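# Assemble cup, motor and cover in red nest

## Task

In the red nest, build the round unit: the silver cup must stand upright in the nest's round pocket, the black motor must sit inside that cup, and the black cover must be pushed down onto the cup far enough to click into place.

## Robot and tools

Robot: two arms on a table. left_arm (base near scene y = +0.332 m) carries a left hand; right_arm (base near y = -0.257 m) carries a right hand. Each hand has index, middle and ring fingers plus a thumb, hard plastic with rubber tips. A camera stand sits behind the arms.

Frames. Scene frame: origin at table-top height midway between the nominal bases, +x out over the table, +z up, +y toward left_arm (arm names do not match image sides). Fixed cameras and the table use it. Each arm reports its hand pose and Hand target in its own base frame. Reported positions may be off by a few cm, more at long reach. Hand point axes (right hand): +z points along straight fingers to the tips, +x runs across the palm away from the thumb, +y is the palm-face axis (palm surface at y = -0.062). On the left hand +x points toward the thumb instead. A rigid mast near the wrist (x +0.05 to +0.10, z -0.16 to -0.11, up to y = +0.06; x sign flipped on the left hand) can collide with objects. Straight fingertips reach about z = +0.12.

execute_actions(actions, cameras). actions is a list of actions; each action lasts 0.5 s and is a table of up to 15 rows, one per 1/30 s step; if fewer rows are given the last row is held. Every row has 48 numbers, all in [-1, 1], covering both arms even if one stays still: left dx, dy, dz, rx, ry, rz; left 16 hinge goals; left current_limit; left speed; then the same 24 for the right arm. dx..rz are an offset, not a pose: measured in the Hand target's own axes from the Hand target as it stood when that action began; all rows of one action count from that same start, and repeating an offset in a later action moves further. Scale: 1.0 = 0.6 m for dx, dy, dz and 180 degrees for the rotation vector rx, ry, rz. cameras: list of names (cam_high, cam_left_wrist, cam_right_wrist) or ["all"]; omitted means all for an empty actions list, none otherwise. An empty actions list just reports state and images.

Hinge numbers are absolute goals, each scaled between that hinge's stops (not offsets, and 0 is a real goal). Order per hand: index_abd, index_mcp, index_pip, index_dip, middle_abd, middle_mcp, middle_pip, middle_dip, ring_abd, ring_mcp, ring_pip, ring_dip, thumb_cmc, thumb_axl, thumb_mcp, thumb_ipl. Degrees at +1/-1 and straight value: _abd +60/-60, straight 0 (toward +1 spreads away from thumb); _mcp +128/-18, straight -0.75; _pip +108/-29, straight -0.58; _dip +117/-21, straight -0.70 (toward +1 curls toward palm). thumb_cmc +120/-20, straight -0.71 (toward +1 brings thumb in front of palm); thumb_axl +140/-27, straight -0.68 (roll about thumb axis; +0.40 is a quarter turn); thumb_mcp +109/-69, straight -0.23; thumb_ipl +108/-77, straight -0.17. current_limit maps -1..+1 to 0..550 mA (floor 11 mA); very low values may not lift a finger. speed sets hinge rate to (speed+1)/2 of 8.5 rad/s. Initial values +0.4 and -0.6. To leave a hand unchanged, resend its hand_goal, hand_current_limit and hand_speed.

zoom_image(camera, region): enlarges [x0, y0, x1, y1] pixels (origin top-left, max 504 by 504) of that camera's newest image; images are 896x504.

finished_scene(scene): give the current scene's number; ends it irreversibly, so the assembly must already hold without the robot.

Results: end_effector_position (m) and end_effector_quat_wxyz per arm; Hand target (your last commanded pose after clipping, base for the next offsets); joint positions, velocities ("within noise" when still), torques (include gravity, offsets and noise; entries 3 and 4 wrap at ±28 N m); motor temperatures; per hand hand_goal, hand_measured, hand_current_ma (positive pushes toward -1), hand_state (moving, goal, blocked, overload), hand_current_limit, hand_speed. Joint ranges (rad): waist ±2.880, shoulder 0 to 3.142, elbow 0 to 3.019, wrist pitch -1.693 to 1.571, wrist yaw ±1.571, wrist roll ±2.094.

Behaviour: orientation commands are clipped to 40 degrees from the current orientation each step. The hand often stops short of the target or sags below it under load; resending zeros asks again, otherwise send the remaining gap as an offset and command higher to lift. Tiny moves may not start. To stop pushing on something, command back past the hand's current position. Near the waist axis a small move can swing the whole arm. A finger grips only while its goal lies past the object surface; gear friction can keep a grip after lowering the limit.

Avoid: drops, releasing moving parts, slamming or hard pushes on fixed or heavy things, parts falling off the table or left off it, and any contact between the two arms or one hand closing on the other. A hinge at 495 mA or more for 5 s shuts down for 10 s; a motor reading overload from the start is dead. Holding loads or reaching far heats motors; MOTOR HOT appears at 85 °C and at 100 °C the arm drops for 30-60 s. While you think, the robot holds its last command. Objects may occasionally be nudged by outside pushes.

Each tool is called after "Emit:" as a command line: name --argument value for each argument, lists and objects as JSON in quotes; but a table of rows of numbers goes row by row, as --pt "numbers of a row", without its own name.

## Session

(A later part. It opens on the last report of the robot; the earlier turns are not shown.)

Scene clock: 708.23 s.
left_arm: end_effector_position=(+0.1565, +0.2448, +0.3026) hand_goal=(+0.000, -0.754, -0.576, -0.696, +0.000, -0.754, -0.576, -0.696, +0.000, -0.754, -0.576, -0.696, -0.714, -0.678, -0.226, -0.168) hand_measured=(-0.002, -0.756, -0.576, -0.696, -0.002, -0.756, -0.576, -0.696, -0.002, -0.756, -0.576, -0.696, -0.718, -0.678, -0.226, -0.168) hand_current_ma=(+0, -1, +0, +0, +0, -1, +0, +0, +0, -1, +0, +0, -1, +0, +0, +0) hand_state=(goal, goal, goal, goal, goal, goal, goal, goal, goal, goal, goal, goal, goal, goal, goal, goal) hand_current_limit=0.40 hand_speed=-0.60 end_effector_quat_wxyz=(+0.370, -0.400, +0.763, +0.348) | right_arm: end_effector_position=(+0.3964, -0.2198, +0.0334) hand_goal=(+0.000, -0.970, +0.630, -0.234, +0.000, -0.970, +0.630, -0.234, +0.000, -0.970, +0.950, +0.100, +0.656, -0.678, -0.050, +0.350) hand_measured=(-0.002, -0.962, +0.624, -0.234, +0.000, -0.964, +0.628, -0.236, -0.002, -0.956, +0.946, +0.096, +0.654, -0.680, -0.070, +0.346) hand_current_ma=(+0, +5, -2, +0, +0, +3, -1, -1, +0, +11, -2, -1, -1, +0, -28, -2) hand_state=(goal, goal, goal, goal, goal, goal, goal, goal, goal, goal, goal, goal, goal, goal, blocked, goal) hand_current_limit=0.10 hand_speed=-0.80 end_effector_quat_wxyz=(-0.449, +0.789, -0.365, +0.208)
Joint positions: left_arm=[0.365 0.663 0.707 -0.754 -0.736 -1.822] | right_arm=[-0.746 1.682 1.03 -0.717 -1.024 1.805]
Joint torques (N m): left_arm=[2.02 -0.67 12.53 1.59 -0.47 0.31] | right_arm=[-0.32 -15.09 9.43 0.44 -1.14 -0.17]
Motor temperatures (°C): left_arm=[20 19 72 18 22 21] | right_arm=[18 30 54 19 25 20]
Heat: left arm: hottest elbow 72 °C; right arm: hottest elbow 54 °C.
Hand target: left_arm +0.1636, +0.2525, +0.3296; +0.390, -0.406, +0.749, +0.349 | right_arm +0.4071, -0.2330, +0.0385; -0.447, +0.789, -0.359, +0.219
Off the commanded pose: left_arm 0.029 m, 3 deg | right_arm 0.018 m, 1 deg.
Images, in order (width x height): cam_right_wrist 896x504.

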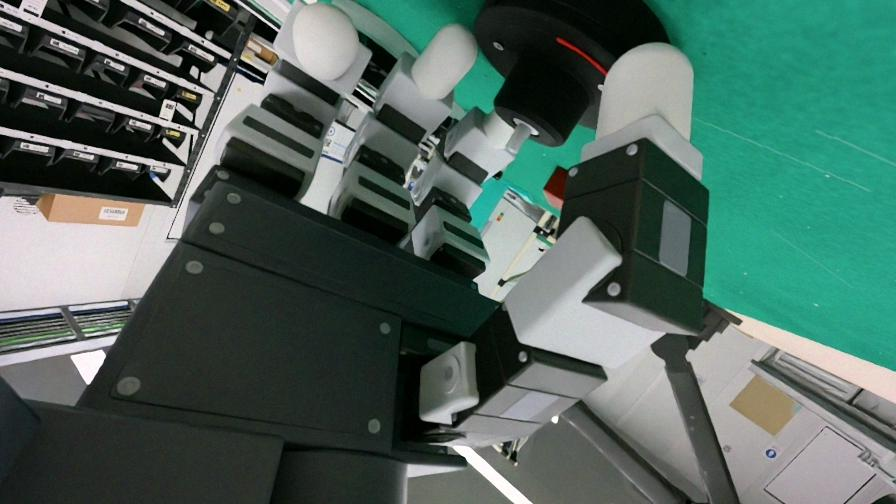

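Emit:
execute_actions --actions '[[[0,0,0,0,0,0,0,-0.754,-0.576,-0.696,0,-0.754,-0.576,-0.696,0,-0.754,-0.576,-0.696,-0.714,-0.678,-0.226,-0.168,0.4,-0.6,0.0,0.0,0.0,0,0,0,0,-0.93,0.67,-0.233,0,-0.93,0.67,-0.233,0,-0.97,0.95,0.1,0.657,-0.678,0.0,0.346,0.15,-0.8]],[[0,0,0,0,0,0,0,-0.754,-0.576,-0.696,0,-0.754,-0.576,-0.696,0,-0.754,-0.576,-0.696,-0.714,-0.678,-0.226,-0.168,0.4,-0.6,0.0,0.0,0.0,0,0,0,0,-0.89,0.70,-0.233,0,-0.89,0.70,-0.233,0,-0.97,0.95,0.1,0.657,-0.678,0.06,0.346,0.2,-0.8]]]' --cameras '["cam_right_wrist"]'

Scene clock: 714.67 s.
left_arm: end_effector_position=(+0.1565, +0.2448, +0.3026) hand_goal=(+0.000, -0.754, -0.576, -0.696, +0.000, -0.754, -0.576, -0.696, +0.000, -0.754, -0.576, -0.696, -0.714, -0.678, -0.226, -0.168) hand_measured=(-0.002, -0.756, -0.576, -0.696, -0.002, -0.756, -0.576, -0.696, -0.002, -0.756, -0.576, -0.696, -0.718, -0.678, -0.226, -0.168) hand_current_ma=(+0, -1, +0, +0, +0, -1, +0, +0, +0, -1, +0, +0, -1, +0, +0, +0) hand_state=(goal, goal, goal, goal, goal, goal, goal, goal, goal, goal, goal, goal, goal, goal, goal, goal) hand_current_limit=0.40 hand_speed=-0.60 end_effector_quat_wxyz=(+0.370, -0.400, +0.763, +0.348) | right_arm: end_effector_position=(+0.3966, -0.2196, +0.0336) hand_goal=(+0.000, -0.890, +0.700, -0.234, +0.000, -0.890, +0.700, -0.234, +0.000, -0.970, +0.950, +0.100, +0.656, -0.678, +0.060, +0.346) hand_measured=(-0.002, -0.952, +0.634, -0.248, +0.000, -0.922, +0.666, -0.242, -0.002, -0.956, +0.946, +0.096, +0.654, -0.680, -0.056, +0.330) hand_current_ma=(+0, -122, -120, -10, +0, -41, -41, -4, +0, +11, -2, -1, -1, +0, -330, -20) hand_state=(goal, blocked, blocked, goal, goal, blocked, blocked, goal, goal, goal, goal, goal, goal, goal, blocked, goal) hand_current_limit=0.20 hand_speed=-0.80 end_effector_quat_wxyz=(-0.450, +0.788, -0.364, +0.208)
Joint positions: left_arm=[0.365 0.663 0.707 -0.754 -0.736 -1.822] | right_arm=[-0.746 1.682 1.03 -0.717 -1.025 1.805]
Joint torques (N m): left_arm=[2.02 -0.62 12.53 1.58 -0.47 0.31] | right_arm=[-0.21 -15.09 9.44 0.43 -1.07 -0.18]
Motor temperatures (°C): left_arm=[20 19 72 18 22 21] | right_arm=[18 30 53 19 25 20]
Heat: left arm: hottest elbow 72 °C; right arm: hottest elbow 53 °C.
Hand target: left_arm +0.1636, +0.2525, +0.3296; +0.390, -0.406, +0.749, +0.349 | right_arm +0.4071, -0.2330, +0.0384; -0.447, +0.789, -0.359, +0.219
Off the commanded pose: left_arm 0.029 m, 3 deg | right_arm 0.018 m, 1 deg.
Images, in order (width x height): cam_right_wrist 896x504.

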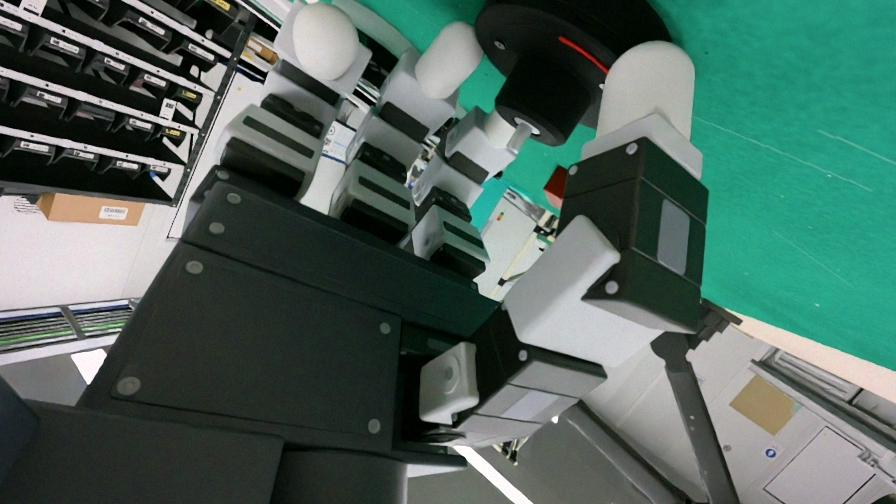

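Emit:
execute_actions --actions '[[[0,0,0,0,0,0,0,-0.754,-0.576,-0.696,0,-0.754,-0.576,-0.696,0,-0.754,-0.576,-0.696,-0.714,-0.678,-0.226,-0.168,0.4,-0.6,-0.0009,-0.0289,-0.0168,0,0,0,0,-0.89,0.70,-0.233,0,-0.89,0.70,-0.233,0,-0.97,0.95,0.1,0.657,-0.678,0.06,0.346,0.2,-0.8]],[[0,0,0,0,0,0,0,-0.754,-0.576,-0.696,0,-0.754,-0.576,-0.696,0,-0.754,-0.576,-0.696,-0.714,-0.678,-0.226,-0.168,0.4,-0.6,-0.0009,-0.0289,-0.0168,0,0,0,0,-0.89,0.70,-0.233,0,-0.89,0.70,-0.233,0,-0.97,0.95,0.1,0.657,-0.678,0.06,0.346,0.2,-0.8]]]' --cameras '["cam_right_wrist"]'

Scene clock: 721.90 s.
left_arm: end_effector_position=(+0.1565, +0.2448, +0.3026) hand_goal=(+0.000, -0.754, -0.576, -0.696, +0.000, -0.754, -0.576, -0.696, +0.000, -0.754, -0.576, -0.696, -0.714, -0.678, -0.226, -0.168) hand_measured=(-0.002, -0.756, -0.576, -0.696, -0.002, -0.756, -0.576, -0.696, -0.002, -0.756, -0.576, -0.696, -0.718, -0.678, -0.226, -0.168) hand_current_ma=(+0, -1, +0, +0, +0, -1, +0, +0, +0, -1, +0, +0, -1, +0, +0, +0) hand_state=(goal, goal, goal, goal, goal, goal, goal, goal, goal, goal, goal, goal, goal, goal, goal, goal) hand_current_limit=0.40 hand_speed=-0.60 end_effector_quat_wxyz=(+0.370, -0.400, +0.763, +0.348) | right_arm: end_effector_position=(+0.3954, -0.2187, +0.0610) hand_goal=(+0.000, -0.890, +0.700, -0.234, +0.000, -0.890, +0.700, -0.234, +0.000, -0.970, +0.950, +0.100, +0.656, -0.678, +0.060, +0.346) hand_measured=(-0.002, -0.886, +0.696, -0.238, +0.000, -0.886, +0.696, -0.238, -0.002, -0.956, +0.946, +0.096, +0.656, -0.678, +0.058, +0.344) hand_current_ma=(+0, +2, -2, -1, +0, +2, -1, -1, +0, +11, -2, -1, +0, +0, -1, -1) hand_state=(goal, goal, goal, goal, goal, goal, goal, goal, goal, goal, goal, goal, goal, goal, goal, goal) hand_current_limit=0.20 hand_speed=-0.80 end_effector_quat_wxyz=(-0.452, +0.788, -0.366, +0.202)
Joint positions: left_arm=[0.365 0.663 0.707 -0.754 -0.736 -1.822] | right_arm=[-0.746 1.644 1.068 -0.812 -1.025 1.798]
Joint torques (N m): left_arm=[2.08 -0.73 12.51 1.58 -0.46 0.31] | right_arm=[-0.21 -17.2 9.85 0.12 -1.07 -0.11]
Motor temperatures (°C): left_arm=[20 19 72 18 22 21] | right_arm=[18 30 54 19 25 20]
Heat: left arm: hottest elbow 72 °C; right arm: hottest elbow 54 °C.
Hand target: left_arm +0.1636, +0.2525, +0.3296; +0.390, -0.406, +0.749, +0.349 | right_arm +0.4058, -0.2314, +0.0784; -0.447, +0.789, -0.359, +0.219
Off the commanded pose: left_arm 0.029 m, 3 deg | right_arm 0.024 m, 2 deg.
Images, in order (width x height): cam_right_wrist 896x504.

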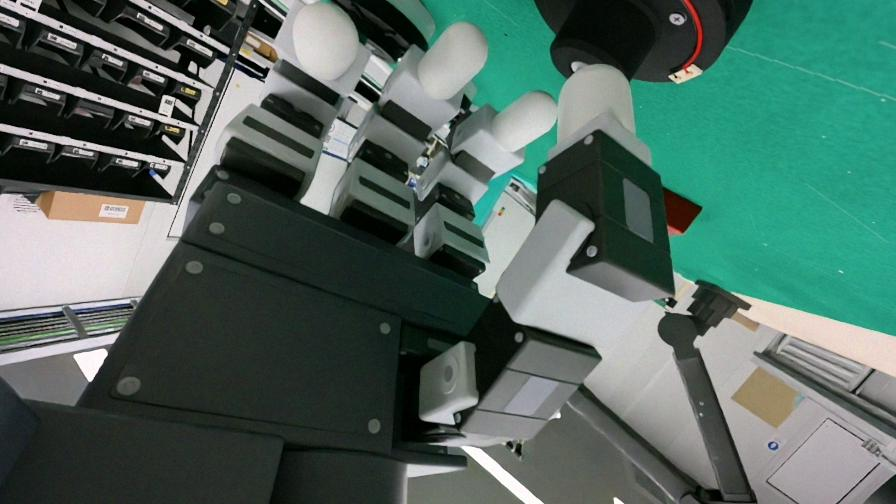

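Emit:
execute_actions --actions '[[[0,0,0,0,0,0,0,-0.754,-0.576,-0.696,0,-0.754,-0.576,-0.696,0,-0.754,-0.576,-0.696,-0.714,-0.678,-0.226,-0.168,0.4,-0.6,0,0,0,0,0,0,0,-0.97,0.45,-0.233,0,-0.97,0.45,-0.233,0,-0.97,0.95,0.1,0.657,-0.678,-0.18,0.36,0.2,-0.7]],[[0,0,0,0,0,0,0,-0.754,-0.576,-0.696,0,-0.754,-0.576,-0.696,0,-0.754,-0.576,-0.696,-0.714,-0.678,-0.226,-0.168,0.4,-0.6,0.0013,0.0433,0.0251,0,0,0,0,-0.97,0.45,-0.233,0,-0.97,0.45,-0.233,0,-0.97,0.95,0.1,0.657,-0.678,-0.18,0.36,0.1,-0.8]],[[0,0,0,0,0,0,0,-0.754,-0.576,-0.696,0,-0.754,-0.576,-0.696,0,-0.754,-0.576,-0.696,-0.714,-0.678,-0.226,-0.168,0.4,-0.6,0,0,0,0,0,0,0,-0.97,0.45,-0.233,0,-0.97,0.45,-0.233,0,-0.97,0.95,0.1,0.657,-0.678,-0.18,0.36,0.1,-0.8]]]' --cameras '["cam_right_wrist"]'

Scene clock: 735.30 s.
left_arm: end_effector_position=(+0.1565, +0.2448, +0.3026) hand_goal=(+0.000, -0.754, -0.576, -0.696, +0.000, -0.754, -0.576, -0.696, +0.000, -0.754, -0.576, -0.696, -0.714, -0.678, -0.226, -0.168) hand_measured=(-0.002, -0.756, -0.576, -0.696, -0.002, -0.756, -0.576, -0.696, -0.002, -0.756, -0.576, -0.696, -0.718, -0.678, -0.226, -0.168) hand_current_ma=(+0, -1, +0, +0, +0, -1, +0, +0, +0, -1, +0, +0, -1, +0, +0, +0) hand_state=(goal, goal, goal, goal, goal, goal, goal, goal, goal, goal, goal, goal, goal, goal, goal, goal) hand_current_limit=0.40 hand_speed=-0.60 end_effector_quat_wxyz=(+0.370, -0.400, +0.763, +0.348) | right_arm: end_effector_position=(+0.4023, -0.2251, +0.0507) hand_goal=(+0.000, -0.970, +0.450, -0.234, +0.000, -0.970, +0.450, -0.234, +0.000, -0.970, +0.950, +0.100, +0.656, -0.678, -0.180, +0.360) hand_measured=(-0.002, -0.952, +0.454, -0.238, +0.000, -0.952, +0.452, -0.236, -0.002, -0.956, +0.946, +0.096, +0.656, -0.678, -0.176, +0.358) hand_current_ma=(+0, +16, +1, -1, +0, +17, +1, -1, +0, +11, -2, -1, +0, +0, +2, -1) hand_state=(goal, goal, goal, goal, goal, goal, goal, goal, goal, goal, goal, goal, goal, goal, goal, goal) hand_current_limit=0.10 hand_speed=-0.80 end_effector_quat_wxyz=(-0.449, +0.790, -0.361, +0.212)
Joint positions: left_arm=[0.365 0.663 0.707 -0.754 -0.736 -1.822] | right_arm=[-0.746 1.669 1.068 -0.765 -1.025 1.798]
Joint torques (N m): left_arm=[2.08 -0.62 12.52 1.61 -0.47 0.31] | right_arm=[-0.26 -15.38 7.66 1.2 -1.08 -0.13]
Motor temperatures (°C): left_arm=[20 19 72 18 22 21] | right_arm=[18 31 56 19 25 20]
Heat: left arm: hottest elbow 72 °C; right arm: hottest elbow 56 °C.
Hand target: left_arm +0.1636, +0.2525, +0.3296; +0.390, -0.406, +0.749, +0.349 | right_arm +0.4067, -0.2326, +0.0484; -0.447, +0.789, -0.359, +0.219
Off the commanded pose: left_arm 0.029 m, 3 deg | right_arm 0.009 m, 1 deg.
Images, in order (width x height): cam_right_wrist 896x504.

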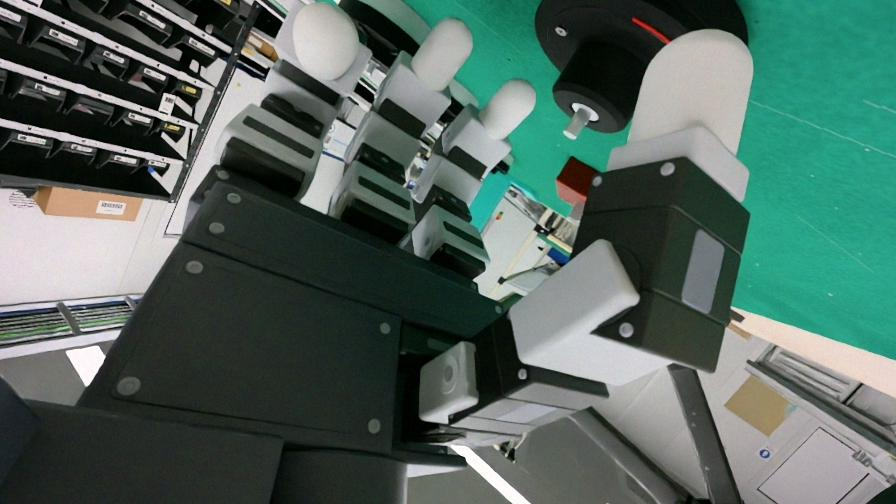

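Emit:
execute_actions --actions '[[[0,0,0,0,0,0,0,-0.754,-0.576,-0.696,0,-0.754,-0.576,-0.696,0,-0.754,-0.576,-0.696,-0.714,-0.678,-0.226,-0.168,0.4,-0.6,-0.0187,0.0135,0.0035,0,0,0,0,-0.97,0.45,-0.233,0,-0.97,0.45,-0.233,0,-0.97,0.95,0.1,0.657,-0.678,-0.18,0.36,0.1,-0.8]],[[0,0,0,0,0,0,0,-0.754,-0.576,-0.696,0,-0.754,-0.576,-0.696,0,-0.754,-0.576,-0.696,-0.714,-0.678,-0.226,-0.168,0.4,-0.6,0.0003,0.0087,0.005,0,0,0,0,-0.97,0.45,-0.233,0,-0.97,0.45,-0.233,0,-0.97,0.95,0.1,0.657,-0.678,-0.18,0.36,0.1,-0.8]]]'

Scene clock: 744.10 s.
left_arm: end_effector_position=(+0.1565, +0.2448, +0.3026) hand_goal=(+0.000, -0.754, -0.576, -0.696, +0.000, -0.754, -0.576, -0.696, +0.000, -0.754, -0.576, -0.696, -0.714, -0.678, -0.226, -0.168) hand_measured=(-0.002, -0.756, -0.576, -0.696, -0.002, -0.756, -0.576, -0.696, -0.002, -0.756, -0.576, -0.696, -0.718, -0.678, -0.226, -0.168) hand_current_ma=(+0, -1, +0, +0, +0, -1, +0, +0, +0, -1, +0, +0, -1, +0, +0, +0) hand_state=(goal, goal, goal, goal, goal, goal, goal, goal, goal, goal, goal, goal, goal, goal, goal, goal) hand_current_limit=0.40 hand_speed=-0.60 end_effector_quat_wxyz=(+0.370, -0.400, +0.763, +0.348) | right_arm: end_effector_position=(+0.3983, -0.2216, +0.0403) hand_goal=(+0.000, -0.970, +0.450, -0.234, +0.000, -0.970, +0.450, -0.234, +0.000, -0.970, +0.950, +0.100, +0.656, -0.678, -0.180, +0.360) hand_measured=(-0.002, -0.952, +0.454, -0.238, +0.000, -0.952, +0.452, -0.236, -0.002, -0.956, +0.946, +0.096, +0.656, -0.678, -0.176, +0.358) hand_current_ma=(+0, +16, +1, -1, +0, +17, +1, -1, +0, +11, -2, -1, +0, +0, +2, -1) hand_state=(goal, goal, goal, goal, goal, goal, goal, goal, goal, goal, goal, goal, goal, goal, goal, goal) hand_current_limit=0.10 hand_speed=-0.80 end_effector_quat_wxyz=(-0.447, +0.790, -0.359, +0.215)
Joint positions: left_arm=[0.365 0.663 0.707 -0.754 -0.736 -1.822] | right_arm=[-0.746 1.669 1.034 -0.722 -1.025 1.798]
Joint torques (N m): left_arm=[2.08 -0.73 12.53 1.57 -0.47 0.31] | right_arm=[-0.44 -15.21 6.56 1.18 -1.1 -0.16]
Motor temperatures (°C): left_arm=[20 19 72 18 22 21] | right_arm=[18 30 56 19 25 20]
Heat: left arm: hottest elbow 72 °C; right arm: hottest elbow 56 °C.
Hand target: left_arm +0.1636, +0.2525, +0.3296; +0.390, -0.406, +0.749, +0.349 | right_arm +0.3979, -0.2259, +0.0341; -0.447, +0.789, -0.359, +0.219
Off the commanded pose: left_arm 0.029 m, 3 deg | right_arm 0.008 m, 0 deg.

Emit:
execute_actions --actions '[[[0,0,0,0,0,0,0,-0.754,-0.576,-0.696,0,-0.754,-0.576,-0.696,0,-0.754,-0.576,-0.696,-0.714,-0.678,-0.226,-0.168,0.4,-0.6,-0.010,0.0072,0.0042,0,0,0,0,-0.97,0.45,-0.233,0,-0.97,0.45,-0.233,0,-0.97,0.95,0.1,0.657,-0.678,-0.18,0.36,0.1,-0.8]],[[0,0,0,0,0,0,0,-0.754,-0.576,-0.696,0,-0.754,-0.576,-0.696,0,-0.754,-0.576,-0.696,-0.714,-0.678,-0.226,-0.168,0.4,-0.6,0.0003,0.0072,0.0042,0,0,0,0,-0.97,0.45,-0.233,0,-0.97,0.45,-0.233,0,-0.97,0.95,0.1,0.657,-0.678,-0.18,0.36,0.1,-0.8]]]' --cameras '["cam_right_wrist"]'

Scene clock: 749.47 s.
left_arm: end_effector_position=(+0.1565, +0.2448, +0.3026) hand_goal=(+0.000, -0.754, -0.576, -0.696, +0.000, -0.754, -0.576, -0.696, +0.000, -0.754, -0.576, -0.696, -0.714, -0.678, -0.226, -0.168) hand_measured=(-0.002, -0.756, -0.576, -0.696, -0.002, -0.756, -0.576, -0.696, -0.002, -0.756, -0.576, -0.696, -0.718, -0.678, -0.226, -0.168) hand_current_ma=(+0, -1, +0, +0, +0, -1, +0, +0, +0, -1, +0, +0, -1, +0, +0, +0) hand_state=(goal, goal, goal, goal, goal, goal, goal, goal, goal, goal, goal, goal, goal, goal, goal, goal) hand_current_limit=0.40 hand_speed=-0.60 end_effector_quat_wxyz=(+0.370, -0.400, +0.763, +0.348) | right_arm: end_effector_position=(+0.3946, -0.2182, +0.0316) hand_goal=(+0.000, -0.970, +0.450, -0.234, +0.000, -0.970, +0.450, -0.234, +0.000, -0.970, +0.950, +0.100, +0.656, -0.678, -0.180, +0.360) hand_measured=(-0.002, -0.952, +0.454, -0.238, +0.000, -0.952, +0.452, -0.236, -0.002, -0.956, +0.946, +0.096, +0.656, -0.678, -0.176, +0.358) hand_current_ma=(+0, +16, +1, -1, +0, +17, +1, -1, +0, +11, -2, -1, +0, +0, +2, -1) hand_state=(goal, goal, goal, goal, goal, goal, goal, goal, goal, goal, goal, goal, goal, goal, goal, goal) hand_current_limit=0.10 hand_speed=-0.80 end_effector_quat_wxyz=(-0.447, +0.791, -0.357, +0.218)
Joint positions: left_arm=[0.365 0.663 0.707 -0.754 -0.736 -1.822] | right_arm=[-0.746 1.67 1.007 -0.688 -1.025 1.798]
Joint torques (N m): left_arm=[2.14 -0.62 12.51 1.58 -0.47 0.31] | right_arm=[-0.38 -14.8 6.5 1.17 -1.09 -0.14]
Motor temperatures (°C): left_arm=[20 19 72 18 22 21] | right_arm=[18 30 55 19 25 20]
Heat: left arm: hottest elbow 72 °C; right arm: hottest elbow 55 °C.
Hand target: left_arm +0.1636, +0.2525, +0.3296; +0.390, -0.406, +0.749, +0.349 | right_arm +0.3944, -0.2217, +0.0240; -0.447, +0.789, -0.359, +0.219
Off the commanded pose: left_arm 0.029 m, 3 deg | right_arm 0.008 m, 0 deg.
Images, in order (width x height): cam_right_wrist 896x504.

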